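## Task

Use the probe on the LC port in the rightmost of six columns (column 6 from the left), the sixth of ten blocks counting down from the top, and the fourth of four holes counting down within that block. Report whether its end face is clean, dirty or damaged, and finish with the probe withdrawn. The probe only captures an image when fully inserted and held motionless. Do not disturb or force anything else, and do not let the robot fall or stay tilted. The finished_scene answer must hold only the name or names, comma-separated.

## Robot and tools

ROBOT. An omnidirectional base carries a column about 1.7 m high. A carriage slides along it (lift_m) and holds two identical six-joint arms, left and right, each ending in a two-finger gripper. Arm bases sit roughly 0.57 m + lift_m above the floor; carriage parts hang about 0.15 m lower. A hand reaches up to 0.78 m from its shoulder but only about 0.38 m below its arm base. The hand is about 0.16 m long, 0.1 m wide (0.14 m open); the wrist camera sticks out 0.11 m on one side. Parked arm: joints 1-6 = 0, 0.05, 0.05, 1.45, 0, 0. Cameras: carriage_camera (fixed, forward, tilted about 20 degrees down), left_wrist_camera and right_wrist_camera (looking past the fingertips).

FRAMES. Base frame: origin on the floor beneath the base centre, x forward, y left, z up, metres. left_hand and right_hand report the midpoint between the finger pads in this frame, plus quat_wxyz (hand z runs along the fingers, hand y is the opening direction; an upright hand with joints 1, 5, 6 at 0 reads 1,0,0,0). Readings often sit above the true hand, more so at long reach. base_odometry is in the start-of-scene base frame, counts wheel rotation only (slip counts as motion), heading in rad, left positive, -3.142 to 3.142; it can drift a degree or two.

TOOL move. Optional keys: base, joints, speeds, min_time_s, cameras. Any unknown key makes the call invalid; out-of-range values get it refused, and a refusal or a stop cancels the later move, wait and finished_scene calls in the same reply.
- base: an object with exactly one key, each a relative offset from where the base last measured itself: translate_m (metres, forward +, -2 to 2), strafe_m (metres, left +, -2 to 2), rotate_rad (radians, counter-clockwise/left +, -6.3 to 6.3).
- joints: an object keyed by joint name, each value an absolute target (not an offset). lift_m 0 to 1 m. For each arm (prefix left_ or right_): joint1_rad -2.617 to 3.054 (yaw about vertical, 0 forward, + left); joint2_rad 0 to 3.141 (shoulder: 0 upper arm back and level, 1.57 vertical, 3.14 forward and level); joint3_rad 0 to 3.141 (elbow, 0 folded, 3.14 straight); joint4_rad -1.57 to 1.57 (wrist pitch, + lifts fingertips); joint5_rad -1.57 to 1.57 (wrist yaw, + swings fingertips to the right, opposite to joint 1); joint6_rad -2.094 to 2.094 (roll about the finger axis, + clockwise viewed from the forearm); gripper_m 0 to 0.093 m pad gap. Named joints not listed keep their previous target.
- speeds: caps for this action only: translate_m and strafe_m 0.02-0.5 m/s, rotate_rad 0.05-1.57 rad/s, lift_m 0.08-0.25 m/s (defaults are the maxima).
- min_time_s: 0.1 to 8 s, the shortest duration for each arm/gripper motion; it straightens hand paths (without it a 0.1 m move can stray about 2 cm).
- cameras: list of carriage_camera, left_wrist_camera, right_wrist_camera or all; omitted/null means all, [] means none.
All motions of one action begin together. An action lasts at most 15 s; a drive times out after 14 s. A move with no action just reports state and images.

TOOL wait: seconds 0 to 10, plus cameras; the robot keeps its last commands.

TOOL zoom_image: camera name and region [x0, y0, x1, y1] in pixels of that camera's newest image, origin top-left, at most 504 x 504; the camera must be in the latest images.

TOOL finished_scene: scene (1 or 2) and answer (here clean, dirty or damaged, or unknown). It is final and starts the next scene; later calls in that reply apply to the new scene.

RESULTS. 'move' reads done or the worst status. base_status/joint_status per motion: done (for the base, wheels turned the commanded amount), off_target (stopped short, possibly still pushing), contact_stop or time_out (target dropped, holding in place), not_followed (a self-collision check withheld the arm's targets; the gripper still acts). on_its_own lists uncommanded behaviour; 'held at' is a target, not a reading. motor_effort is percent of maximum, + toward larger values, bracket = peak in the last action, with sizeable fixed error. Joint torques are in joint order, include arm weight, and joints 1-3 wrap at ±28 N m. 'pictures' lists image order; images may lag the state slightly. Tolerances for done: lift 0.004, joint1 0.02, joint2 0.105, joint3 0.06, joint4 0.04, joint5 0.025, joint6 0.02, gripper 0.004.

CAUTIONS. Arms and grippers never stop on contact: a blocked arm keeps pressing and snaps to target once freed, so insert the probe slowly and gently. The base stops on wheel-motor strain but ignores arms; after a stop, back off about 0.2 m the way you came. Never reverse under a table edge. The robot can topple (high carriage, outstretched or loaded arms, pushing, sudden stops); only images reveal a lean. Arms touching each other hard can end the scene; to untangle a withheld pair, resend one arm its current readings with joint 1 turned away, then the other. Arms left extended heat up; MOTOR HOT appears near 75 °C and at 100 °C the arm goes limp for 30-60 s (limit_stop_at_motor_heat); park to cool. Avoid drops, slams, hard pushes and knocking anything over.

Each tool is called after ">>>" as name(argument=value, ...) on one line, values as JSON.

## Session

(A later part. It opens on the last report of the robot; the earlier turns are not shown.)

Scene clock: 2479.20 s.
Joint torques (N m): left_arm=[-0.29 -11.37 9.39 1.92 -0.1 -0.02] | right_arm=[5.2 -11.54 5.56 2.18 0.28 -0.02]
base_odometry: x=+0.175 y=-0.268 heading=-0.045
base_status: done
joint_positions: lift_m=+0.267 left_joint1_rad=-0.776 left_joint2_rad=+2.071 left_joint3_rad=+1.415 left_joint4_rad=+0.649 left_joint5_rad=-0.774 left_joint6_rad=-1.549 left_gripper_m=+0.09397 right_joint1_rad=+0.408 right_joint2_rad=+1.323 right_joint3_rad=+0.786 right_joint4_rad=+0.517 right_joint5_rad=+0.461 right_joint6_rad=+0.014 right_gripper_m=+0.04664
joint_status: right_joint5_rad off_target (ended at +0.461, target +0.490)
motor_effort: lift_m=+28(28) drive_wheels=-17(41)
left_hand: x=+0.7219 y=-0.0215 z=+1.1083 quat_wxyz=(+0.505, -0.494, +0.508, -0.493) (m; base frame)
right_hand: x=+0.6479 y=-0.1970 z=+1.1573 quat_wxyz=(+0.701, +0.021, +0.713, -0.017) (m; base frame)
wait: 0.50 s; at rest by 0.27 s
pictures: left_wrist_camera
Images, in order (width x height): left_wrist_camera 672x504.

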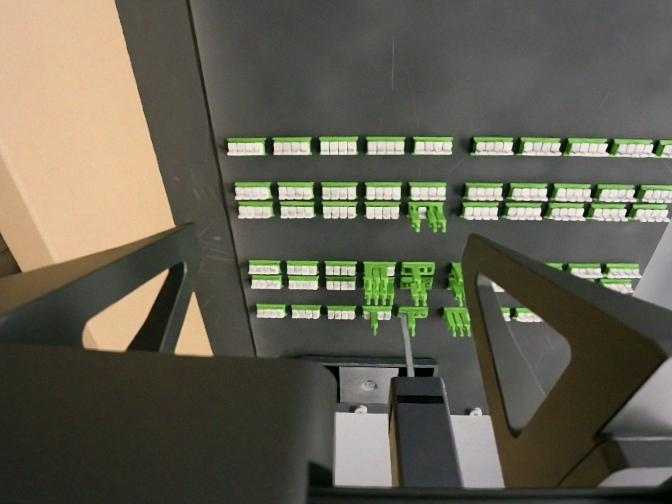

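>>> move(cameras=["right_wrist_camera"])

>>> zoom_image(camera="right_wrist_camera", region=[385, 35, 535, 235])

Scene clock: 2484.60 s.
Joint torques (N m): left_arm=[-0.66 -11.56 9.42 1.92 -0.1 -0.02] | right_arm=[5.18 -11.49 5.6 2.17 0.29 -0.03]
base_odometry: x=+0.175 y=-0.268 heading=-0.045
base_status: done
joint_positions: lift_m=+0.267 left_joint1_rad=-0.776 left_joint2_rad=+2.071 left_joint3_rad=+1.415 left_joint4_rad=+0.649 left_joint5_rad=-0.774 left_joint6_rad=-1.549 left_gripper_m=+0.09397 right_joint1_rad=+0.408 right_joint2_rad=+1.323 right_joint3_rad=+0.786 right_joint4_rad=+0.517 right_joint5_rad=+0.461 right_joint6_rad=+0.014 right_gripper_m=+0.04664
joint_status: right_joint5_rad off_target (ended at +0.461, target +0.490)
motor_effort: lift_m=+28(28) drive_wheels=-17(41)
left_hand: x=+0.7219 y=-0.0215 z=+1.1083 quat_wxyz=(+0.505, -0.494, +0.508, -0.493) (m; base frame)
right_hand: x=+0.6479 y=-0.1970 z=+1.1573 quat_wxyz=(+0.701, +0.021, +0.713, -0.017) (m; base frame)
pictures: right_wrist_camera
Images, in order (width x height): right_wrist_camera 672x504.

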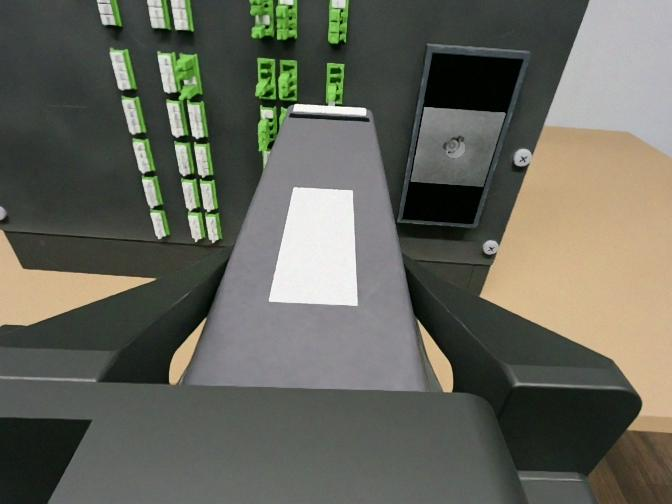

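Scaled by 2.520 from the camera's 672x504 image, which has a finer 960x720 frame.

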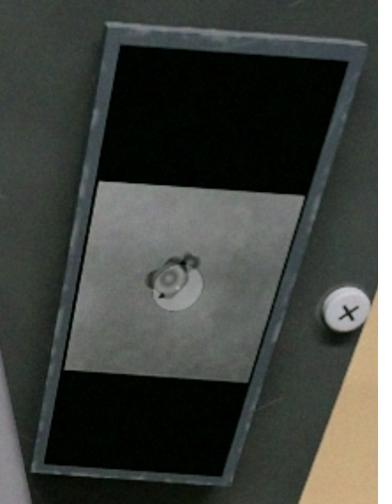

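>>> move(base={"translate_m": -0.01}, joints={"right_joint1_rad": 0.450, "right_joint5_rad": 0.475}, speeds={"translate_m": 0.1}, cameras=["right_wrist_camera","left_wrist_camera"])

>>> zoom_image(camera="left_wrist_camera", region=[380, 300, 460, 390])

Scene clock: 2491.17 s.
Joint torques (N m): left_arm=[-0.31 -11.37 9.7 1.94 -0.06 -0.02] | right_arm=[6.09 -12.66 4.29 2.18 0.28 -0.02]
move: off_target
base_odometry: x=+0.165 y=-0.268 heading=-0.044
base_status: done
joint_positions: lift_m=+0.267 left_joint1_rad=-0.777 left_joint2_rad=+2.071 left_joint3_rad=+1.416 left_joint4_rad=+0.649 left_joint5_rad=-0.774 left_joint6_rad=-1.549 left_gripper_m=+0.09397 right_joint1_rad=+0.388 right_joint2_rad=+1.337 right_joint3_rad=+0.798 right_joint4_rad=+0.518 right_joint5_rad=+0.445 right_joint6_rad=+0.014 right_gripper_m=+0.04663
joint_status: right_joint1_rad off_target (ended at +0.389, target +0.450); right_joint5_rad off_target (ended at +0.445, target +0.475)
motor_effort: lift_m=+28(28) drive_wheels=-29(64)
left_hand: x=+0.7218 y=-0.0217 z=+1.1084 quat_wxyz=(+0.505, -0.494, +0.508, -0.493) (m; base frame)
right_hand: x=+0.6531 y=-0.2012 z=+1.1575 quat_wxyz=(+0.700, +0.022, +0.713, -0.018) (m; base frame)
pictures: left_wrist_camera, right_wrist_camera
Images, in order (width x height): left_wrist_camera 672x504, right_wrist_camera 672x504.

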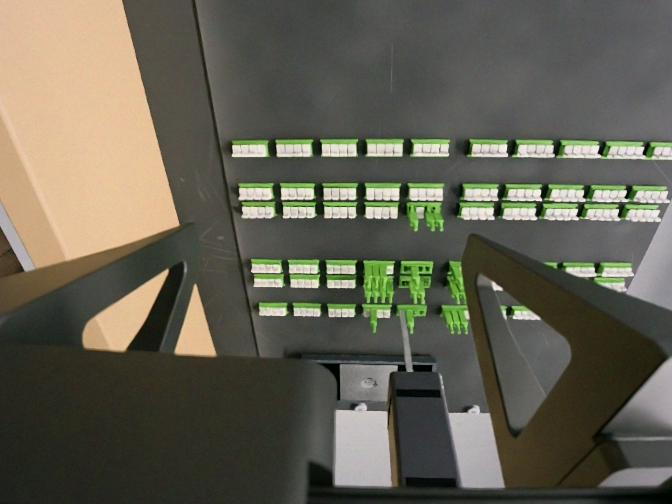

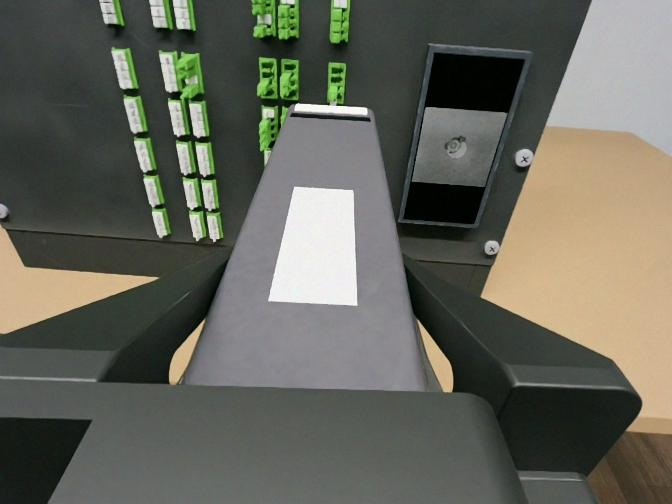

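Scaled by 5.600 from the camera's 672x504 image, which has a finer 960x720 frame.

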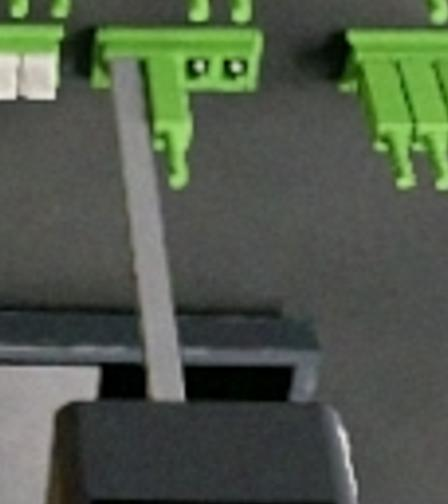

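>>> move(base={"translate_m": 0.01}, joints={"right_joint1_rad": 0.430, "right_joint5_rad": 0.520}, speeds={"translate_m": 0.1}, min_time_s=1.5, cameras=[])

>>> move(joints={"right_joint5_rad": 0.560}, min_time_s=1.5, cameras=[])

>>> move(joints={"right_joint5_rad": 0.600}, min_time_s=1.5, cameras=["left_wrist_camera"])

Scene clock: 2517.20 s.
Joint torques (N m): left_arm=[-0.53 -11.47 9.26 1.98 -0.1 -0.06] | right_arm=[2.3 -10.4 6.04 2.33 0.42 -0.03]
move: off_target
base_odometry: x=+0.175 y=-0.268 heading=-0.044
base_status: done
joint_positions: lift_m=+0.267 left_joint1_rad=-0.777 left_joint2_rad=+2.071 left_joint3_rad=+1.416 left_joint4_rad=+0.649 left_joint5_rad=-0.774 left_joint6_rad=-1.549 left_gripper_m=+0.09397 right_joint1_rad=+0.408 right_joint2_rad=+1.309 right_joint3_rad=+0.781 right_joint4_rad=+0.501 right_joint5_rad=+0.476 right_joint6_rad=+0.014 right_gripper_m=+0.04663
joint_status: right_joint1_rad off_target (ended at +0.408, target +0.430); right_joint5_rad off_target (ended at +0.476, target +0.520)
motor_effort: lift_m=+28(28) drive_wheels=-7(18)
left_hand: x=+0.7220 y=-0.0217 z=+1.1083 quat_wxyz=(+0.505, -0.494, +0.508, -0.493) (m; base frame)
right_hand: x=+0.6451 y=-0.2009 z=+1.1567 quat_wxyz=(+0.698, +0.025, +0.715, -0.023) (m; base frame)
pictures: none
No camera images: "cameras" was empty.

Scene clock: 2519.00 s.
Joint torques (N m): left_arm=[-0.44 -11.73 9.36 1.95 -0.16 -0.07] | right_arm=[2.26 -10.39 6.01 2.33 0.78 -0.02]
move: off_target
base_odometry: x=+0.175 y=-0.268 heading=-0.044
base_status: not commanded
joint_positions: lift_m=+0.267 left_joint1_rad=-0.777 left_joint2_rad=+2.071 left_joint3_rad=+1.416 left_joint4_rad=+0.649 left_joint5_rad=-0.774 left_joint6_rad=-1.549 left_gripper_m=+0.09397 right_joint1_rad=+0.408 right_joint2_rad=+1.309 right_joint3_rad=+0.781 right_joint4_rad=+0.501 right_joint5_rad=+0.480 right_joint6_rad=+0.014 right_gripper_m=+0.04663
joint_status: right_joint5_rad off_target (ended at +0.480, target +0.560)
motor_effort: lift_m=+28(28) drive_wheels=-11(13)
left_hand: x=+0.7220 y=-0.0217 z=+1.1083 quat_wxyz=(+0.505, -0.494, +0.508, -0.493) (m; base frame)
right_hand: x=+0.6451 y=-0.2014 z=+1.1568 quat_wxyz=(+0.698, +0.026, +0.715, -0.025) (m; base frame)
pictures: none
No camera images: "cameras" was empty.

Scene clock: 2520.80 s.
Joint torques (N m): left_arm=[-0.34 -11.41 9.22 1.96 -0.11 -0.06] | right_arm=[2.33 -10.37 6.06 2.31 1.15 -0.02]
move: off_target
base_odometry: x=+0.175 y=-0.268 heading=-0.044
base_status: not commanded
joint_positions: lift_m=+0.267 left_joint1_rad=-0.777 left_joint2_rad=+2.071 left_joint3_rad=+1.416 left_joint4_rad=+0.649 left_joint5_rad=-0.774 left_joint6_rad=-1.549 left_gripper_m=+0.09397 right_joint1_rad=+0.408 right_joint2_rad=+1.309 right_joint3_rad=+0.781 right_joint4_rad=+0.501 right_joint5_rad=+0.483 right_joint6_rad=+0.014 right_gripper_m=+0.04663
joint_status: right_joint5_rad off_target (ended at +0.483, target +0.600)
motor_effort: lift_m=+28(28) drive_wheels=-8(12)
left_hand: x=+0.7220 y=-0.0217 z=+1.1083 quat_wxyz=(+0.505, -0.494, +0.508, -0.493) (m; base frame)
right_hand: x=+0.6450 y=-0.2020 z=+1.1568 quat_wxyz=(+0.698, +0.028, +0.715, -0.026) (m; base frame)
pictures: left_wrist_camera
Images, in order (width x height): left_wrist_camera 672x504.

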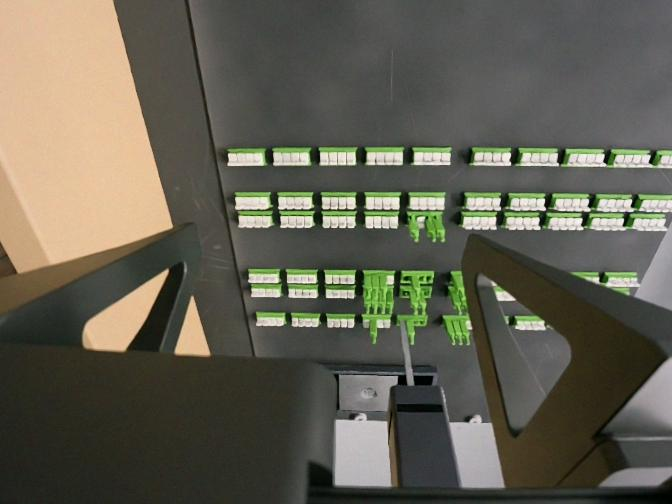

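>>> move(base={"translate_m": 0.008}, joints={"right_joint1_rad": 0.430, "right_joint5_rad": 0.480}, speeds={"translate_m": 0.1}, cameras=[])

>>> move(joints={"right_joint1_rad": 0.460}, min_time_s=1, cameras=[])

>>> move(joints={"right_joint1_rad": 0.500}, min_time_s=1, cameras=[])

>>> move(joints={"right_joint1_rad": 0.400}, min_time_s=3, cameras=[])

Scene clock: 2569.83 s.
Joint torques (N m): left_arm=[-0.55 -11.6 9.68 1.92 -0.1 -0.05] | right_arm=[1.35 -7.8 7.49 2.55 -0.03 -0.08]
move: done
base_odometry: x=+0.183 y=-0.269 heading=-0.043
base_status: done
joint_positions: lift_m=+0.267 left_joint1_rad=-0.777 left_joint2_rad=+2.071 left_joint3_rad=+1.416 left_joint4_rad=+0.649 left_joint5_rad=-0.775 left_joint6_rad=-1.549 left_gripper_m=+0.09397 right_joint1_rad=+0.417 right_joint2_rad=+1.278 right_joint3_rad=+0.767 right_joint4_rad=+0.478 right_joint5_rad=+0.481 right_joint6_rad=+0.019 right_gripper_m=+0.04663
joint_status: all done
motor_effort: lift_m=+28(28) drive_wheels=-4(13)
left_hand: x=+0.7220 y=-0.0216 z=+1.1083 quat_wxyz=(+0.505, -0.494, +0.508, -0.493) (m; base frame)
right_hand: x=+0.6380 y=-0.2005 z=+1.1572 quat_wxyz=(+0.696, +0.024, +0.717, -0.021) (m; base frame)
pictures: none
No camera images: "cameras" was empty.

Scene clock: 2571.13 s.
Joint torques (N m): left_arm=[-0.44 -11.41 9.55 1.91 -0.11 -0.03] | right_arm=[3.77 -7.82 7.49 2.55 -0.08 -0.08]
move: off_target
base_odometry: x=+0.183 y=-0.269 heading=-0.043
base_status: not commanded
joint_positions: lift_m=+0.267 left_joint1_rad=-0.777 left_joint2_rad=+2.071 left_joint3_rad=+1.416 left_joint4_rad=+0.649 left_joint5_rad=-0.775 left_joint6_rad=-1.549 left_gripper_m=+0.09397 right_joint1_rad=+0.422 right_joint2_rad=+1.278 right_joint3_rad=+0.767 right_joint4_rad=+0.478 right_joint5_rad=+0.487 right_joint6_rad=+0.019 right_gripper_m=+0.04663
joint_status: right_joint1_rad off_target (ended at +0.422, target +0.460)
motor_effort: lift_m=+28(28) drive_wheels=-3(8)
left_hand: x=+0.7220 y=-0.0216 z=+1.1083 quat_wxyz=(+0.505, -0.494, +0.508, -0.493) (m; base frame)
right_hand: x=+0.6375 y=-0.1994 z=+1.1572 quat_wxyz=(+0.696, +0.025, +0.717, -0.021) (m; base frame)
pictures: none
No camera images: "cameras" was empty.

Scene clock: 2572.43 s.
Joint torques (N m): left_arm=[-0.75 -11.47 9.13 1.94 -0.11 -0.02] | right_arm=[6.95 -7.82 7.46 2.54 -0.15 -0.09]
move: off_target
base_odometry: x=+0.184 y=-0.269 heading=-0.043
base_status: not commanded
joint_positions: lift_m=+0.267 left_joint1_rad=-0.777 left_joint2_rad=+2.071 left_joint3_rad=+1.416 left_joint4_rad=+0.649 left_joint5_rad=-0.775 left_joint6_rad=-1.549 left_gripper_m=+0.09397 right_joint1_rad=+0.430 right_joint2_rad=+1.278 right_joint3_rad=+0.767 right_joint4_rad=+0.480 right_joint5_rad=+0.497 right_joint6_rad=+0.019 right_gripper_m=+0.04663
joint_status: right_joint1_rad off_target (ended at +0.430, target +0.500)
motor_effort: lift_m=+28(28) drive_wheels=-7(9)
left_hand: x=+0.7220 y=-0.0216 z=+1.1083 quat_wxyz=(+0.505, -0.494, +0.508, -0.493) (m; base frame)
right_hand: x=+0.6367 y=-0.1980 z=+1.1578 quat_wxyz=(+0.697, +0.026, +0.716, -0.022) (m; base frame)
pictures: none
No camera images: "cameras" was empty.

Scene clock: 2575.73 s.
Joint torques (N m): left_arm=[-0.53 -11.55 9.29 1.95 -0.11 -0.07] | right_arm=[-0.66 -7.84 7.5 2.55 -0.04 -0.08]
move: done
base_odometry: x=+0.184 y=-0.269 heading=-0.043
base_status: not commanded
joint_positions: lift_m=+0.267 left_joint1_rad=-0.777 left_joint2_rad=+2.071 left_joint3_rad=+1.416 left_joint4_rad=+0.649 left_joint5_rad=-0.775 left_joint6_rad=-1.549 left_gripper_m=+0.09397 right_joint1_rad=+0.408 right_joint2_rad=+1.278 right_joint3_rad=+0.767 right_joint4_rad=+0.478 right_joint5_rad=+0.484 right_joint6_rad=+0.019 right_gripper_m=+0.04663
joint_status: all done
motor_effort: lift_m=+28(28) drive_wheels=-6(9)
left_hand: x=+0.7220 y=-0.0216 z=+1.1083 quat_wxyz=(+0.505, -0.494, +0.508, -0.493) (m; base frame)
right_hand: x=+0.6389 y=-0.2050 z=+1.1573 quat_wxyz=(+0.696, +0.029, +0.717, -0.025) (m; base frame)
pictures: none
No camera images: "cameras" was empty.

>>> move(base={"translate_m": 0.015}, joints={"right_joint1_rad": 0.430, "right_joint5_rad": 0.500}, speeds={"translate_m": 0.1}, cameras=["left_wrist_camera","right_wrist_camera","carriage_camera"])

>>> zoom_image(camera="left_wrist_camera", region=[380, 300, 460, 390])

Scene clock: 2584.00 s.
Joint torques (N m): left_arm=[-0.54 -11.4 9.4 1.96 -0.09 -0.07] | right_arm=[-0.91 -3.64 9.37 2.97 -0.23 -0.15]
move: done
base_odometry: x=+0.198 y=-0.269 heading=-0.043
base_status: done
joint_positions: lift_m=+0.267 left_joint1_rad=-0.776 left_joint2_rad=+2.072 left_joint3_rad=+1.416 left_joint4_rad=+0.649 left_joint5_rad=-0.775 left_joint6_rad=-1.549 left_gripper_m=+0.09397 right_joint1_rad=+0.441 right_joint2_rad=+1.227 right_joint3_rad=+0.748 right_joint4_rad=+0.435 right_joint5_rad=+0.523 right_joint6_rad=+0.025 right_gripper_m=+0.04663
joint_status: all done
motor_effort: lift_m=+28(28) drive_wheels=+3(17)
left_hand: x=+0.7222 y=-0.0214 z=+1.1078 quat_wxyz=(+0.505, -0.494, +0.508, -0.492) (m; base frame)
right_hand: x=+0.6254 y=-0.2028 z=+1.1589 quat_wxyz=(+0.693, +0.031, +0.720, -0.027) (m; base frame)
pictures: carriage_camera, left_wrist_camera, right_wrist_camera
Images, in order (width x height): carriage_camera 672x504, left_wrist_camera 672x504, right_wrist_camera 672x504.

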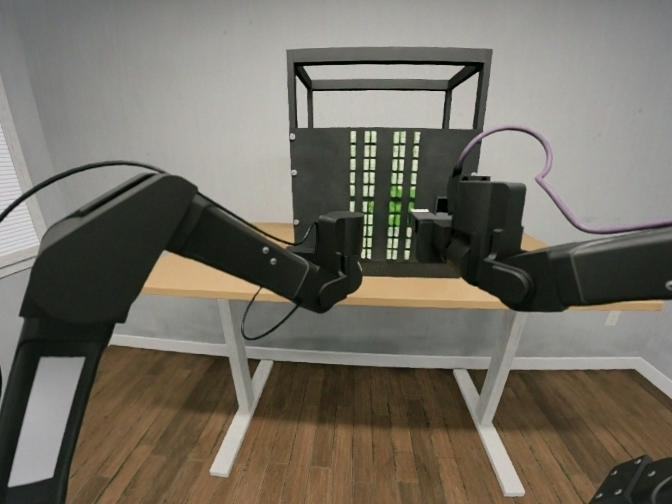

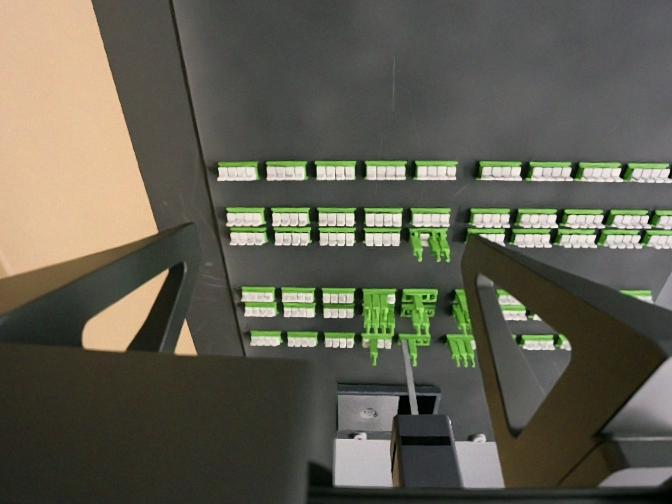

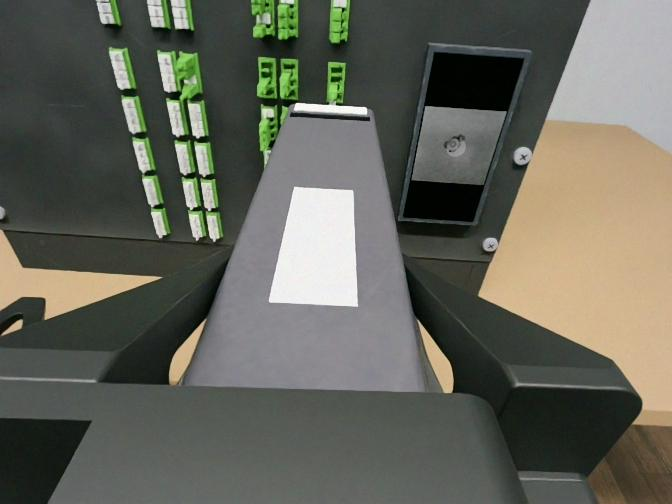

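Scaled by 5.600 from the camera's 672x504 image, which has a finer 960x720 frame.

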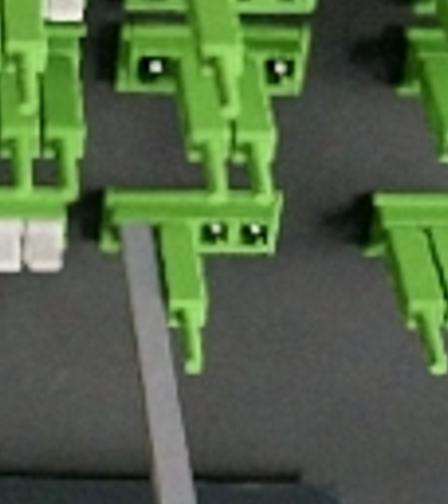

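>>> zoom_image(camera="carriage_camera", region=[230, 100, 560, 330])

Scaled by 1.527 from the camera's 672x504 image, which has a finer 960x720 frame.

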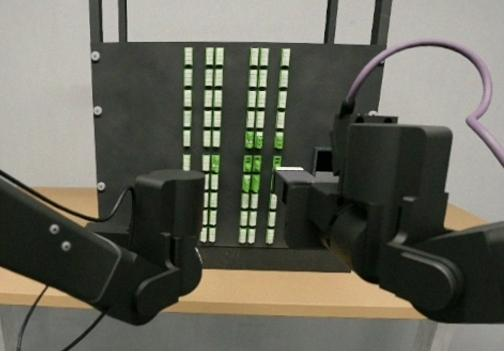

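>>> move(joints={"right_joint1_rad": 0.455, "right_joint4_rad": 0.445, "right_joint5_rad": 0.520}, min_time_s=1, cameras=[])

>>> wait(seconds=0.5, cameras=["right_wrist_camera","left_wrist_camera"])

Scene clock: 2603.10 s.
Joint torques (N m): left_arm=[-0.64 -11.4 9.21 1.97 -0.17 -0.04] | right_arm=[0.8 -3.6 9.29 2.19 -0.07 -0.14]
move: done
base_odometry: x=+0.198 y=-0.269 heading=-0.043
base_status: not commanded
joint_positions: lift_m=+0.267 left_joint1_rad=-0.776 left_joint2_rad=+2.072 left_joint3_rad=+1.416 left_joint4_rad=+0.649 left_joint5_rad=-0.775 left_joint6_rad=-1.549 left_gripper_m=+0.09397 right_joint1_rad=+0.448 right_joint2_rad=+1.227 right_joint3_rad=+0.748 right_joint4_rad=+0.428 right_joint5_rad=+0.529 right_joint6_rad=+0.025 right_gripper_m=+0.04663
joint_status: all done
motor_effort: lift_m=+28(28) drive_wheels=+7(8)
left_hand: x=+0.7222 y=-0.0214 z=+1.1078 quat_wxyz=(+0.505, -0.494, +0.508, -0.492) (m; base frame)
right_hand: x=+0.6246 y=-0.2010 z=+1.1573 quat_wxyz=(+0.691, +0.029, +0.722, -0.028) (m; base frame)
pictures: none
No camera images: "cameras" was empty.

Scene clock: 2603.60 s.
Joint torques (N m): left_arm=[-0.32 -11.58 9.54 2.05 -0.07 -0.05] | right_arm=[0.84 -3.59 9.35 2.19 -0.09 -0.15]
base_odometry: x=+0.198 y=-0.269 heading=-0.043
base_status: not commanded
joint_positions: lift_m=+0.267 left_joint1_rad=-0.776 left_joint2_rad=+2.072 left_joint3_rad=+1.416 left_joint4_rad=+0.649 left_joint5_rad=-0.775 left_joint6_rad=-1.549 left_gripper_m=+0.09397 right_joint1_rad=+0.448 right_joint2_rad=+1.227 right_joint3_rad=+0.748 right_joint4_rad=+0.428 right_joint5_rad=+0.529 right_joint6_rad=+0.025 right_gripper_m=+0.04663
joint_status: all done
motor_effort: lift_m=+28(28) drive_wheels=+2(8)
left_hand: x=+0.7222 y=-0.0214 z=+1.1078 quat_wxyz=(+0.505, -0.494, +0.508, -0.492) (m; base frame)
right_hand: x=+0.6246 y=-0.2010 z=+1.1573 quat_wxyz=(+0.691, +0.029, +0.722, -0.028) (m; base frame)
wait: 0.50 s; at rest by 0.27 s
pictures: left_wrist_camera, right_wrist_camera
Images, in order (width x height): left_wrist_camera 672x504, right_wrist_camera 672x504.

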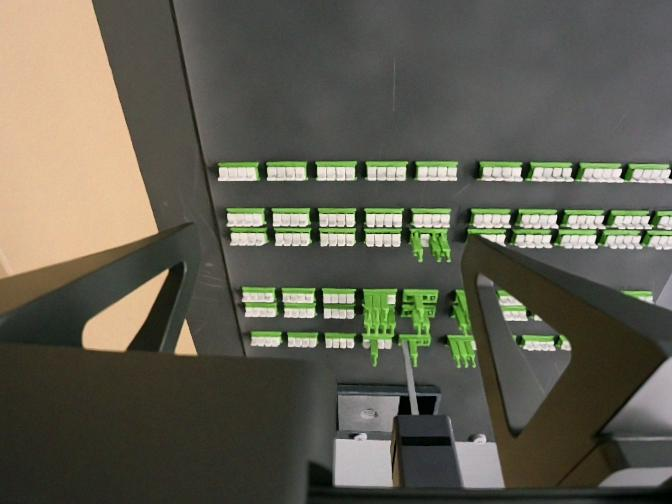

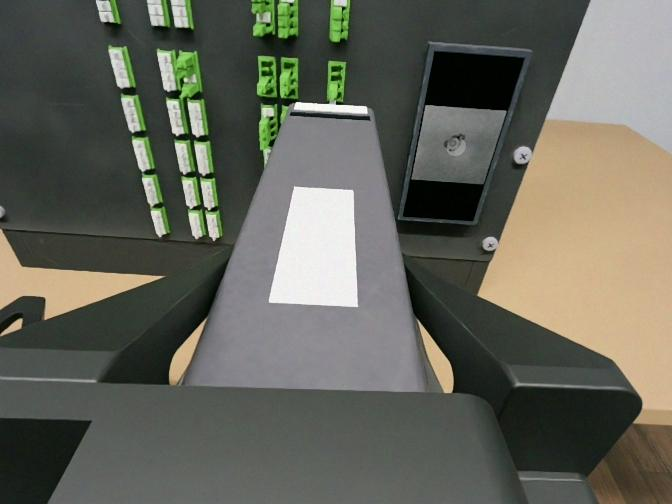

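>>> move(cameras=["carriage_camera"])

>>> zoom_image(camera="carriage_camera", region=[250, 200, 390, 305])

>>> move(base={"translate_m": -0.02}, speeds={"translate_m": 0.1}, cameras=["carriage_camera", "left_wrist_camera"])

>>> zoom_image(camera="carriage_camera", region=[250, 200, 390, 305])

Scene clock: 2613.00 s.
Joint torques (N m): left_arm=[-0.59 -11.7 9.35 1.94 -0.11 -0.06] | right_arm=[0.8 -3.6 9.36 2.2 -0.09 -0.15]
base_odometry: x=+0.198 y=-0.269 heading=-0.043
base_status: not commanded
joint_positions: lift_m=+0.267 left_joint1_rad=-0.776 left_joint2_rad=+2.072 left_joint3_rad=+1.416 left_joint4_rad=+0.649 left_joint5_rad=-0.775 left_joint6_rad=-1.549 left_gripper_m=+0.09397 right_joint1_rad=+0.448 right_joint2_rad=+1.227 right_joint3_rad=+0.748 right_joint4_rad=+0.428 right_joint5_rad=+0.529 right_joint6_rad=+0.025 right_gripper_m=+0.04663
joint_status: all done
motor_effort: lift_m=+28(28) drive_wheels=+3(8)
left_hand: x=+0.7222 y=-0.0214 z=+1.1078 quat_wxyz=(+0.505, -0.494, +0.508, -0.492) (m; base frame)
right_hand: x=+0.6246 y=-0.2011 z=+1.1573 quat_wxyz=(+0.691, +0.030, +0.722, -0.028) (m; base frame)
pictures: carriage_camera
Images, in order (width x height): carriage_camera 672x504.

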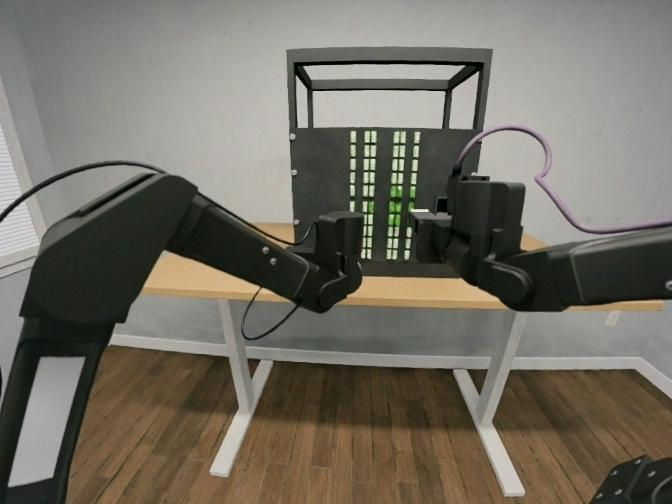

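Scaled by 3.600 from the camera's 672x504 image, which has a finer 960x720 frame.

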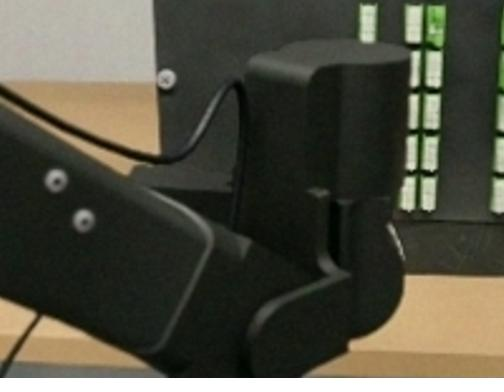

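Scene clock: 2613.87 s.
Joint torques (N m): left_arm=[-0.21 -11.86 9.16 2.02 -0.1 -0.05] | right_arm=[3.99 -8.76 6.48 1.74 0.32 -0.08]
move: done
base_odometry: x=+0.179 y=-0.268 heading=-0.043
base_status: done
joint_positions: lift_m=+0.267 left_joint1_rad=-0.778 left_joint2_rad=+2.072 left_joint3_rad=+1.416 left_joint4_rad=+0.649 left_joint5_rad=-0.775 left_joint6_rad=-1.549 left_gripper_m=+0.09397 right_joint1_rad=+0.416 right_joint2_rad=+1.290 right_joint3_rad=+0.777 right_joint4_rad=+0.474 right_joint5_rad=+0.485 right_joint6_rad=+0.020 right_gripper_m=+0.04663
joint_status: not commanded
motor_effort: lift_m=+28(28) drive_wheels=-14(22)
left_hand: x=+0.7217 y=-0.0222 z=+1.1078 quat_wxyz=(+0.505, -0.494, +0.509, -0.493) (m; base frame)
right_hand: x=+0.6407 y=-0.2008 z=+1.1567 quat_wxyz=(+0.695, +0.026, +0.718, -0.024) (m; base frame)
pictures: carriage_camera, left_wrist_camera
Images, in order (width x height): carriage_camera 672x504, left_wrist_camera 672x504.

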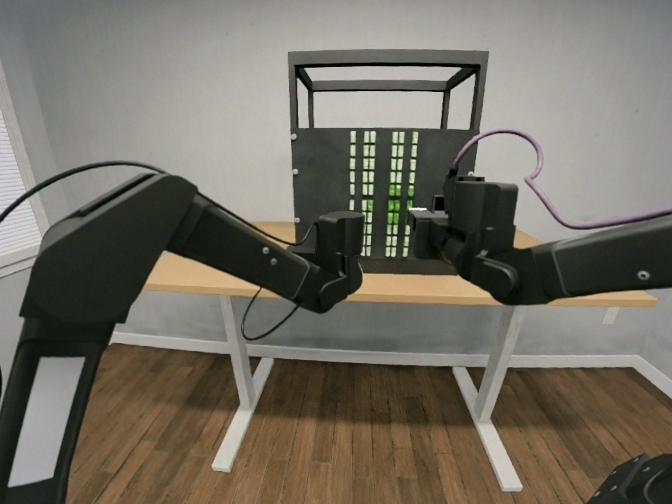

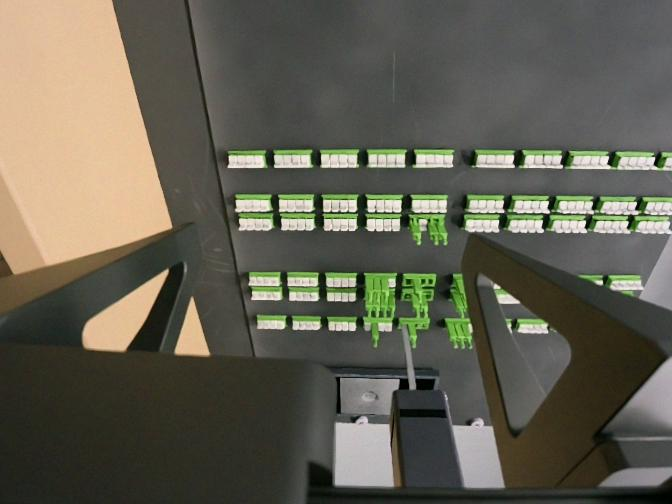

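Scaled by 3.600 from the camera's 672x504 image, which has a finer 960x720 frame.

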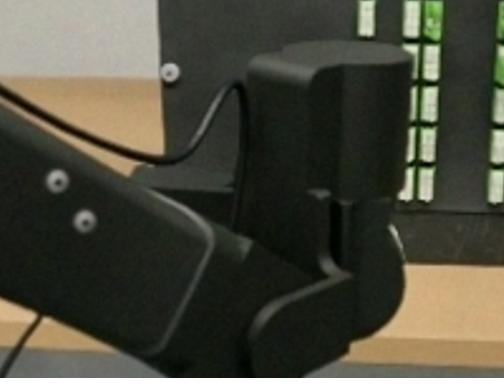

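>>> move(base={"translate_m": 0.029}, speeds={"translate_m": 0.05}, joints={"right_joint1_rad": 0.485, "right_joint3_rad": 0.712, "right_joint4_rad": 0.500, "right_joint5_rad": 0.580}, min_time_s=1, cameras=[])

>>> wait(seconds=0.5, cameras=["right_wrist_camera","left_wrist_camera"])

Scene clock: 2644.53 s.
Joint torques (N m): left_arm=[-0.4 -11.47 9.55 1.93 -0.06 -0.02] | right_arm=[-0.14 -2.52 7.45 2.35 -0.13 -0.08]
move: done
base_odometry: x=+0.208 y=-0.270 heading=-0.043
base_status: done
joint_positions: lift_m=+0.267 left_joint1_rad=-0.779 left_joint2_rad=+2.072 left_joint3_rad=+1.416 left_joint4_rad=+0.649 left_joint5_rad=-0.775 left_joint6_rad=-1.549 left_gripper_m=+0.09397 right_joint1_rad=+0.488 right_joint2_rad=+1.215 right_joint3_rad=+0.714 right_joint4_rad=+0.465 right_joint5_rad=+0.594 right_joint6_rad=+0.020 right_gripper_m=+0.04663
joint_status: all done
motor_effort: lift_m=+28(28) drive_wheels=+5(11)
left_hand: x=+0.7214 y=-0.0226 z=+1.1078 quat_wxyz=(+0.505, -0.494, +0.509, -0.493) (m; base frame)
right_hand: x=+0.6160 y=-0.1983 z=+1.1541 quat_wxyz=(+0.695, +0.038, +0.717, -0.037) (m; base frame)
pictures: none
No camera images: "cameras" was empty.

Scene clock: 2645.03 s.
Joint torques (N m): left_arm=[-0.35 -11.7 9.22 1.93 -0.02 0] | right_arm=[-0.13 -2.48 7.47 2.32 -0.12 -0.08]
base_odometry: x=+0.208 y=-0.270 heading=-0.043
base_status: done
joint_positions: lift_m=+0.267 left_joint1_rad=-0.779 left_joint2_rad=+2.072 left_joint3_rad=+1.416 left_joint4_rad=+0.649 left_joint5_rad=-0.775 left_joint6_rad=-1.549 left_gripper_m=+0.09397 right_joint1_rad=+0.488 right_joint2_rad=+1.215 right_joint3_rad=+0.714 right_joint4_rad=+0.465 right_joint5_rad=+0.594 right_joint6_rad=+0.020 right_gripper_m=+0.04663
joint_status: all done
motor_effort: lift_m=+28(28) drive_wheels=+5(11)
left_hand: x=+0.7214 y=-0.0226 z=+1.1078 quat_wxyz=(+0.505, -0.494, +0.509, -0.493) (m; base frame)
right_hand: x=+0.6160 y=-0.1983 z=+1.1541 quat_wxyz=(+0.696, +0.038, +0.717, -0.037) (m; base frame)
wait: 0.50 s; at rest by 0.27 s
pictures: left_wrist_camera, right_wrist_camera
Images, in order (width x height): left_wrist_camera 672x504, right_wrist_camera 672x504.

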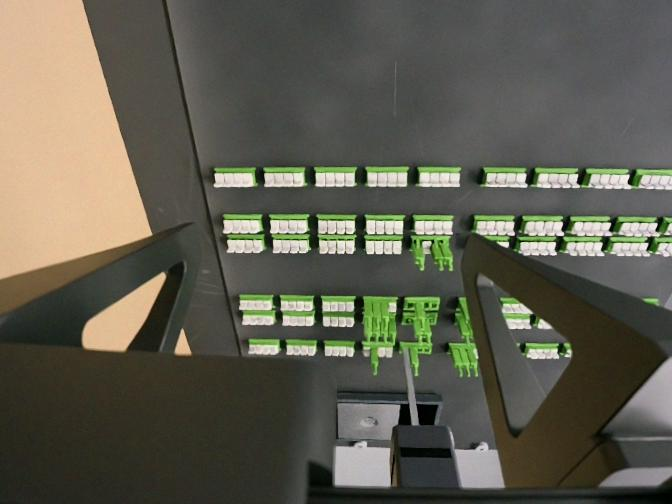

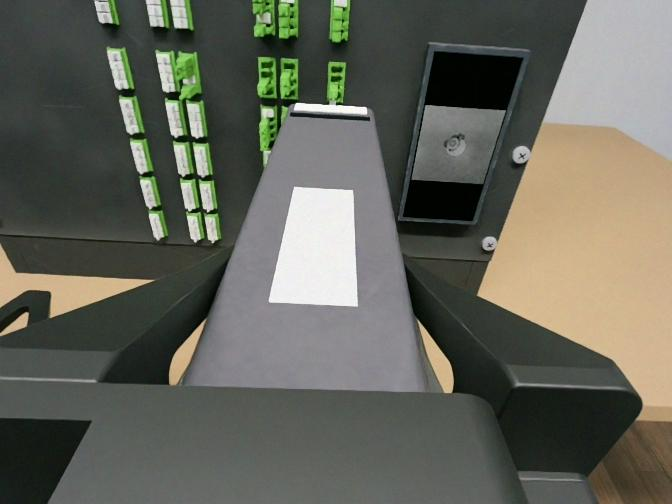

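>>> zoom_image(camera="left_wrist_camera", region=[380, 335, 450, 435])

Scaled by 5.040 from the camera's 672x504 image, which has a finer 960x720 frame.

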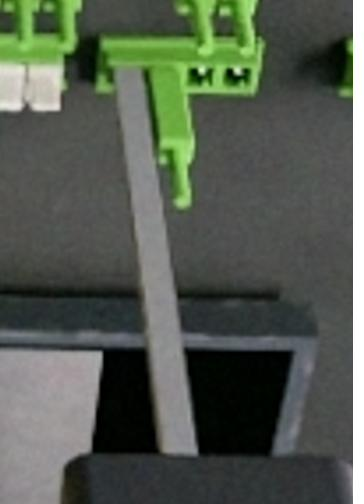

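>>> move(joints={"lift_m": 0.262, "right_joint4_rad": 0.540}, min_time_s=1, cameras=[])

>>> move(base={"translate_m": -0.006}, speeds={"translate_m": 0.05}, cameras=[])

>>> move(base={"translate_m": -0.006}, speeds={"translate_m": 0.05}, cameras=[])

Scene clock: 2667.47 s.
Joint torques (N m): left_arm=[-0.17 -11.9 9.05 2.05 -0.13 -0.04] | right_arm=[-0.16 -2.56 7.51 2.57 -0.15 -0.1]
move: off_target
base_odometry: x=+0.208 y=-0.270 heading=-0.043
base_status: not commanded
joint_positions: lift_m=+0.262 left_joint1_rad=-0.779 left_joint2_rad=+2.075 left_joint3_rad=+1.420 left_joint4_rad=+0.648 left_joint5_rad=-0.775 left_joint6_rad=-1.549 left_gripper_m=+0.09397 right_joint1_rad=+0.488 right_joint2_rad=+1.215 right_joint3_rad=+0.713 right_joint4_rad=+0.481 right_joint5_rad=+0.594 right_joint6_rad=+0.020 right_gripper_m=+0.04663
joint_status: right_joint4_rad off_target (ended at +0.481, target +0.540); the others done
motor_effort: lift_m=+23(23) drive_wheels=+2(7)
left_hand: x=+0.7220 y=-0.0231 z=+1.1030 quat_wxyz=(+0.504, -0.494, +0.509, -0.493) (m; base frame)
right_hand: x=+0.6160 y=-0.1982 z=+1.1526 quat_wxyz=(+0.700, +0.041, +0.712, -0.034) (m; base frame)
pictures: none
No camera images: "cameras" was empty.

Scene clock: 2668.07 s.
Joint torques (N m): left_arm=[-0.28 -12.15 9.22 1.94 -0.05 -0.06] | right_arm=[0.46 -4.36 7.53 2.3 0.05 -0.09]
move: done
base_odometry: x=+0.202 y=-0.270 heading=-0.043
base_status: done
joint_positions: lift_m=+0.262 left_joint1_rad=-0.779 left_joint2_rad=+2.075 left_joint3_rad=+1.420 left_joint4_rad=+0.648 left_joint5_rad=-0.775 left_joint6_rad=-1.549 left_gripper_m=+0.09397 right_joint1_rad=+0.481 right_joint2_rad=+1.235 right_joint3_rad=+0.713 right_joint4_rad=+0.511 right_joint5_rad=+0.576 right_joint6_rad=+0.020 right_gripper_m=+0.04663
joint_status: not commanded
motor_effort: lift_m=+23(23) drive_wheels=+0(13)
left_hand: x=+0.7218 y=-0.0233 z=+1.1030 quat_wxyz=(+0.504, -0.494, +0.509, -0.493) (m; base frame)
right_hand: x=+0.6201 y=-0.1962 z=+1.1518 quat_wxyz=(+0.703, +0.039, +0.709, -0.029) (m; base frame)
pictures: none
No camera images: "cameras" was empty.

Scene clock: 2668.67 s.
Joint torques (N m): left_arm=[-0.13 -11.96 8.9 1.86 -0.08 -0.06] | right_arm=[2.13 -5.74 7.57 2 0.24 -0.1]
move: done
base_odometry: x=+0.196 y=-0.269 heading=-0.043
base_status: done
joint_positions: lift_m=+0.262 left_joint1_rad=-0.779 left_joint2_rad=+2.075 left_joint3_rad=+1.420 left_joint4_rad=+0.648 left_joint5_rad=-0.775 left_joint6_rad=-1.549 left_gripper_m=+0.09397 right_joint1_rad=+0.464 right_joint2_rad=+1.253 right_joint3_rad=+0.713 right_joint4_rad=+0.540 right_joint5_rad=+0.554 right_joint6_rad=+0.020 right_gripper_m=+0.04663
joint_status: not commanded
motor_effort: lift_m=+23(23) drive_wheels=-6(15)
left_hand: x=+0.7218 y=-0.0234 z=+1.1030 quat_wxyz=(+0.504, -0.493, +0.509, -0.493) (m; base frame)
right_hand: x=+0.6251 y=-0.1975 z=+1.1511 quat_wxyz=(+0.706, +0.038, +0.706, -0.025) (m; base frame)
pictures: none
No camera images: "cameras" was empty.

>>> move(base={"translate_m": -0.008}, speeds={"translate_m": 0.05}, cameras=[])

>>> move(joints={"lift_m": 0.255}, cameras=[])

>>> move(joints={"lift_m": 0.248}, cameras=[])

>>> move(joints={"lift_m": 0.262}, cameras=[])

>>> move(joints={"lift_m": 0.270}, cameras=[])

>>> move(joints={"lift_m": 0.278}, cameras=[])

Scene clock: 2674.53 s.
Joint torques (N m): left_arm=[-0.02 -12.08 8.96 1.97 -0.12 -0.07] | right_arm=[3.79 -7.47 6.04 1.93 0.47 -0.11]
move: done
base_odometry: x=+0.188 y=-0.269 heading=-0.043
base_status: done
joint_positions: lift_m=+0.262 left_joint1_rad=-0.779 left_joint2_rad=+2.075 left_joint3_rad=+1.420 left_joint4_rad=+0.648 left_joint5_rad=-0.775 left_joint6_rad=-1.549 left_gripper_m=+0.09397 right_joint1_rad=+0.447 right_joint2_rad=+1.275 right_joint3_rad=+0.728 right_joint4_rad=+0.549 right_joint5_rad=+0.533 right_joint6_rad=+0.020 right_gripper_m=+0.04663
joint_status: not commanded
motor_effort: lift_m=+23(23) drive_wheels=-8(23)
left_hand: x=+0.7217 y=-0.0235 z=+1.1030 quat_wxyz=(+0.504, -0.493, +0.509, -0.493) (m; base frame)
right_hand: x=+0.6315 y=-0.1986 z=+1.1517 quat_wxyz=(+0.707, +0.037, +0.706, -0.023) (m; base frame)
pictures: none
No camera images: "cameras" was empty.

Scene clock: 2675.00 s.
Joint torques (N m): left_arm=[-0.03 -12.12 8.7 1.93 -0.09 0] | right_arm=[3.81 -7.53 5.61 1.75 0.43 -0.03]
move: done
base_odometry: x=+0.188 y=-0.269 heading=-0.043
base_status: not commanded
joint_positions: lift_m=+0.255 left_joint1_rad=-0.779 left_joint2_rad=+2.079 left_joint3_rad=+1.423 left_joint4_rad=+0.647 left_joint5_rad=-0.775 left_joint6_rad=-1.549 left_gripper_m=+0.09397 right_joint1_rad=+0.447 right_joint2_rad=+1.275 right_joint3_rad=+0.732 right_joint4_rad=+0.565 right_joint5_rad=+0.536 right_joint6_rad=+0.014 right_gripper_m=+0.04661
joint_status: all done
motor_effort: lift_m=+22(24) drive_wheels=-11(11)
left_hand: x=+0.7222 y=-0.0240 z=+1.0952 quat_wxyz=(+0.504, -0.493, +0.510, -0.493) (m; base frame)
right_hand: x=+0.6317 y=-0.1989 z=+1.1505 quat_wxyz=(+0.714, +0.040, +0.699, -0.023) (m; base frame)
pictures: none
No camera images: "cameras" was empty.

Scene clock: 2675.50 s.
Joint torques (N m): left_arm=[-0.23 -12.57 8.9 1.88 -0.12 -0.02] | right_arm=[3.84 -7.46 5.11 1.56 0.4 0.09]
move: done
base_odometry: x=+0.188 y=-0.269 heading=-0.043
base_status: not commanded
joint_positions: lift_m=+0.248 left_joint1_rad=-0.779 left_joint2_rad=+2.081 left_joint3_rad=+1.424 left_joint4_rad=+0.647 left_joint5_rad=-0.775 left_joint6_rad=-1.549 left_gripper_m=+0.09397 right_joint1_rad=+0.447 right_joint2_rad=+1.275 right_joint3_rad=+0.737 right_joint4_rad=+0.583 right_joint5_rad=+0.539 right_joint6_rad=+0.005 right_gripper_m=+0.04661
joint_status: all done
motor_effort: lift_m=+22(22) drive_wheels=-8(14)
left_hand: x=+0.7226 y=-0.0244 z=+1.0871 quat_wxyz=(+0.504, -0.493, +0.510, -0.492) (m; base frame)
right_hand: x=+0.6319 y=-0.1993 z=+1.1497 quat_wxyz=(+0.720, +0.042, +0.692, -0.023) (m; base frame)
pictures: none
No camera images: "cameras" was empty.

Scene clock: 2676.10 s.
Joint torques (N m): left_arm=[-0.38 -12.55 8.73 1.89 -0.09 0] | right_arm=[1.09 -5.09 6.98 2.06 0.07 0.09]
move: done
base_odometry: x=+0.188 y=-0.269 heading=-0.043
base_status: not commanded
joint_positions: lift_m=+0.262 left_joint1_rad=-0.779 left_joint2_rad=+2.082 left_joint3_rad=+1.427 left_joint4_rad=+0.650 left_joint5_rad=-0.775 left_joint6_rad=-1.550 left_gripper_m=+0.09397 right_joint1_rad=+0.475 right_joint2_rad=+1.245 right_joint3_rad=+0.718 right_joint4_rad=+0.533 right_joint5_rad=+0.571 right_joint6_rad=+0.005 right_gripper_m=+0.04659
joint_status: all done
motor_effort: lift_m=+28(32) drive_wheels=-2(10)
left_hand: x=+0.7229 y=-0.0247 z=+1.1021 quat_wxyz=(+0.504, -0.494, +0.508, -0.494) (m; base frame)
right_hand: x=+0.6228 y=-0.1968 z=+1.1545 quat_wxyz=(+0.708, +0.037, +0.704, -0.031) (m; base frame)
pictures: none
No camera images: "cameras" was empty.

Scene clock: 2676.60 s.
Joint torques (N m): left_arm=[-0.02 -12.71 8.17 1.98 -0.11 0] | right_arm=[1.09 -4.97 7.3 2.2 0.07 0.08]
move: done
base_odometry: x=+0.188 y=-0.269 heading=-0.043
base_status: not commanded
joint_positions: lift_m=+0.270 left_joint1_rad=-0.779 left_joint2_rad=+2.083 left_joint3_rad=+1.429 left_joint4_rad=+0.649 left_joint5_rad=-0.775 left_joint6_rad=-1.550 left_gripper_m=+0.09397 right_joint1_rad=+0.475 right_joint2_rad=+1.245 right_joint3_rad=+0.715 right_joint4_rad=+0.520 right_joint5_rad=+0.572 right_joint6_rad=+0.005 right_gripper_m=+0.04659
joint_status: all done
motor_effort: lift_m=+28(34) drive_wheels=-1(4)
left_hand: x=+0.7232 y=-0.0250 z=+1.1102 quat_wxyz=(+0.504, -0.494, +0.508, -0.494) (m; base frame)
right_hand: x=+0.6225 y=-0.1972 z=+1.1583 quat_wxyz=(+0.703, +0.034, +0.709, -0.035) (m; base frame)
pictures: none
No camera images: "cameras" was empty.

Scene clock: 2677.10 s.
Joint torques (N m): left_arm=[-0.17 -12.72 8.27 1.93 -0.14 -0.03] | right_arm=[1.11 -5 7.42 2.33 0.06 0.09]
move: done
base_odometry: x=+0.188 y=-0.269 heading=-0.043
base_status: not commanded
joint_positions: lift_m=+0.278 left_joint1_rad=-0.779 left_joint2_rad=+2.083 left_joint3_rad=+1.431 left_joint4_rad=+0.650 left_joint5_rad=-0.775 left_joint6_rad=-1.550 left_gripper_m=+0.09397 right_joint1_rad=+0.475 right_joint2_rad=+1.245 right_joint3_rad=+0.713 right_joint4_rad=+0.506 right_joint5_rad=+0.573 right_joint6_rad=+0.005 right_gripper_m=+0.04659
joint_status: all done
motor_effort: lift_m=+28(33) drive_wheels=-1(4)
left_hand: x=+0.7233 y=-0.0251 z=+1.1188 quat_wxyz=(+0.504, -0.494, +0.507, -0.495) (m; base frame)
right_hand: x=+0.6224 y=-0.1973 z=+1.1625 quat_wxyz=(+0.698, +0.032, +0.714, -0.037) (m; base frame)
pictures: none
No camera images: "cameras" was empty.

>>> move(joints={"lift_m": 0.265}, cameras=["left_wrist_camera","right_wrist_camera"])

>>> zoom_image(camera="left_wrist_camera", region=[380, 320, 450, 420])

Scene clock: 2683.33 s.
Joint torques (N m): left_arm=[-0.34 -12.89 8.01 1.96 -0.13 -0.03] | right_arm=[1.09 -4.83 7.43 2.16 0.05 0.08]
move: done
base_odometry: x=+0.188 y=-0.269 heading=-0.043
base_status: not commanded
joint_positions: lift_m=+0.265 left_joint1_rad=-0.779 left_joint2_rad=+2.086 left_joint3_rad=+1.431 left_joint4_rad=+0.647 left_joint5_rad=-0.775 left_joint6_rad=-1.550 left_gripper_m=+0.09397 right_joint1_rad=+0.475 right_joint2_rad=+1.243 right_joint3_rad=+0.713 right_joint4_rad=+0.524 right_joint5_rad=+0.574 right_joint6_rad=+0.005 right_gripper_m=+0.04659
joint_status: all done
motor_effort: lift_m=+24(24) drive_wheels=+1(4)
left_hand: x=+0.7235 y=-0.0253 z=+1.1042 quat_wxyz=(+0.504, -0.494, +0.509, -0.493) (m; base frame)
right_hand: x=+0.6221 y=-0.1976 z=+1.1545 quat_wxyz=(+0.704, +0.036, +0.708, -0.034) (m; base frame)
pictures: left_wrist_camera, right_wrist_camera
Images, in order (width x height): left_wrist_camera 672x504, right_wrist_camera 672x504.

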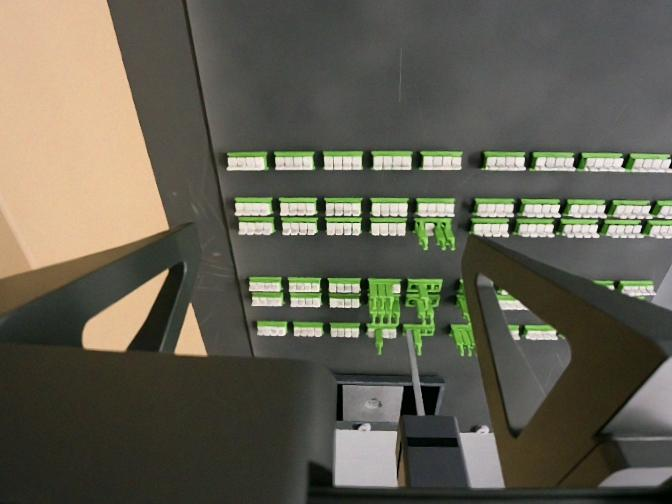

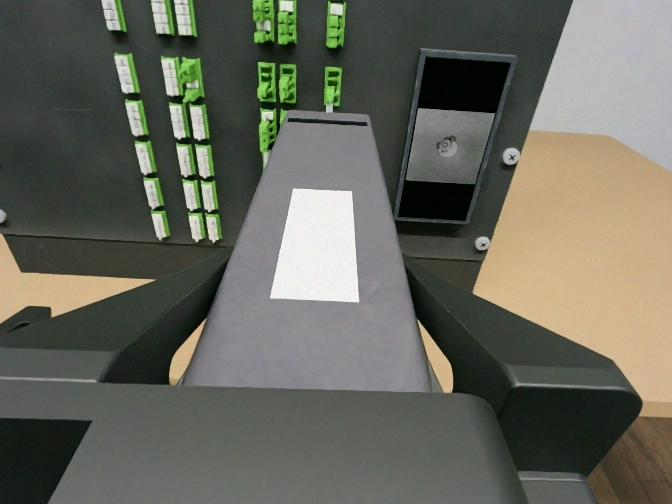

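Scaled by 5.040 from the camera's 672x504 image, which has a finer 960x720 frame.

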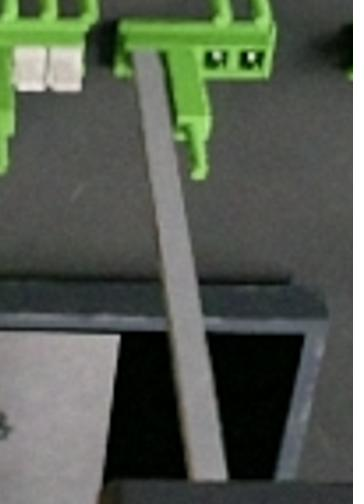

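>>> move(base={"translate_m": -0.006}, speeds={"translate_m": 0.05}, cameras=[])

>>> move(joints={"lift_m": 0.255}, cameras=[])

>>> move(joints={"lift_m": 0.262}, cameras=[])

>>> move(joints={"lift_m": 0.268}, cameras=[])

Scene clock: 2688.80 s.
Joint torques (N m): left_arm=[-0.49 -13.16 8.25 2 -0.11 0.01] | right_arm=[1.07 -4.75 7.65 2.35 0.07 0.1]
move: done
base_odometry: x=+0.182 y=-0.268 heading=-0.043
base_status: done
joint_positions: lift_m=+0.265 left_joint1_rad=-0.781 left_joint2_rad=+2.086 left_joint3_rad=+1.431 left_joint4_rad=+0.647 left_joint5_rad=-0.775 left_joint6_rad=-1.550 left_gripper_m=+0.09397 right_joint1_rad=+0.475 right_joint2_rad=+1.243 right_joint3_rad=+0.711 right_joint4_rad=+0.506 right_joint5_rad=+0.574 right_joint6_rad=+0.005 right_gripper_m=+0.04659
joint_status: not commanded
motor_effort: lift_m=+24(24) drive_wheels=+4(15)
left_hand: x=+0.7231 y=-0.0259 z=+1.1042 quat_wxyz=(+0.504, -0.493, +0.510, -0.493) (m; base frame)
right_hand: x=+0.6219 y=-0.1977 z=+1.1497 quat_wxyz=(+0.698, +0.032, +0.714, -0.038) (m; base frame)
pictures: none
No camera images: "cameras" was empty.

Scene clock: 2689.40 s.
Joint torques (N m): left_arm=[-0.03 -13.27 8.34 1.94 -0.07 0.01] | right_arm=[1.09 -4.81 7.69 2.19 0.1 0.09]
move: done
base_odometry: x=+0.182 y=-0.268 heading=-0.043
base_status: not commanded
joint_positions: lift_m=+0.255 left_joint1_rad=-0.781 left_joint2_rad=+2.088 left_joint3_rad=+1.431 left_joint4_rad=+0.647 left_joint5_rad=-0.775 left_joint6_rad=-1.550 left_gripper_m=+0.09397 right_joint1_rad=+0.475 right_joint2_rad=+1.242 right_joint3_rad=+0.711 right_joint4_rad=+0.523 right_joint5_rad=+0.574 right_joint6_rad=+0.005 right_gripper_m=+0.04659
joint_status: all done
motor_effort: lift_m=+24(26) drive_wheels=-1(5)
left_hand: x=+0.7233 y=-0.0261 z=+1.0928 quat_wxyz=(+0.504, -0.493, +0.510, -0.492) (m; base frame)
right_hand: x=+0.6218 y=-0.1978 z=+1.1437 quat_wxyz=(+0.704, +0.035, +0.709, -0.035) (m; base frame)
pictures: none
No camera images: "cameras" was empty.

Scene clock: 2689.90 s.
Joint torques (N m): left_arm=[0.06 -13.38 7.94 1.96 -0.11 -0.02] | right_arm=[1.11 -4.77 7.69 2.29 0.08 0.08]
move: done
base_odometry: x=+0.182 y=-0.268 heading=-0.043
base_status: not commanded
joint_positions: lift_m=+0.262 left_joint1_rad=-0.781 left_joint2_rad=+2.088 left_joint3_rad=+1.431 left_joint4_rad=+0.650 left_joint5_rad=-0.775 left_joint6_rad=-1.550 left_gripper_m=+0.09397 right_joint1_rad=+0.475 right_joint2_rad=+1.242 right_joint3_rad=+0.711 right_joint4_rad=+0.510 right_joint5_rad=+0.574 right_joint6_rad=+0.005 right_gripper_m=+0.04659
joint_status: all done
motor_effort: lift_m=+28(34) drive_wheels=-4(5)
left_hand: x=+0.7234 y=-0.0261 z=+1.1003 quat_wxyz=(+0.504, -0.493, +0.509, -0.494) (m; base frame)
right_hand: x=+0.6218 y=-0.1979 z=+1.1475 quat_wxyz=(+0.700, +0.033, +0.713, -0.037) (m; base frame)
pictures: none
No camera images: "cameras" was empty.

Scene clock: 2690.43 s.
Joint torques (N m): left_arm=[-0.13 -13.29 7.77 1.88 -0.05 -0.02] | right_arm=[1.13 -4.78 7.66 2.41 0.09 0.1]
move: done
base_odometry: x=+0.182 y=-0.268 heading=-0.043
base_status: not commanded
joint_positions: lift_m=+0.268 left_joint1_rad=-0.781 left_joint2_rad=+2.088 left_joint3_rad=+1.431 left_joint4_rad=+0.650 left_joint5_rad=-0.775 left_joint6_rad=-1.550 left_gripper_m=+0.09397 right_joint1_rad=+0.475 right_joint2_rad=+1.242 right_joint3_rad=+0.711 right_joint4_rad=+0.498 right_joint5_rad=+0.574 right_joint6_rad=+0.005 right_gripper_m=+0.04659
joint_status: all done
motor_effort: lift_m=+28(36) drive_wheels=-4(4)
left_hand: x=+0.7234 y=-0.0261 z=+1.1064 quat_wxyz=(+0.504, -0.493, +0.509, -0.494) (m; base frame)
right_hand: x=+0.6217 y=-0.1979 z=+1.1508 quat_wxyz=(+0.696, +0.031, +0.716, -0.039) (m; base frame)
pictures: none
No camera images: "cameras" was empty.


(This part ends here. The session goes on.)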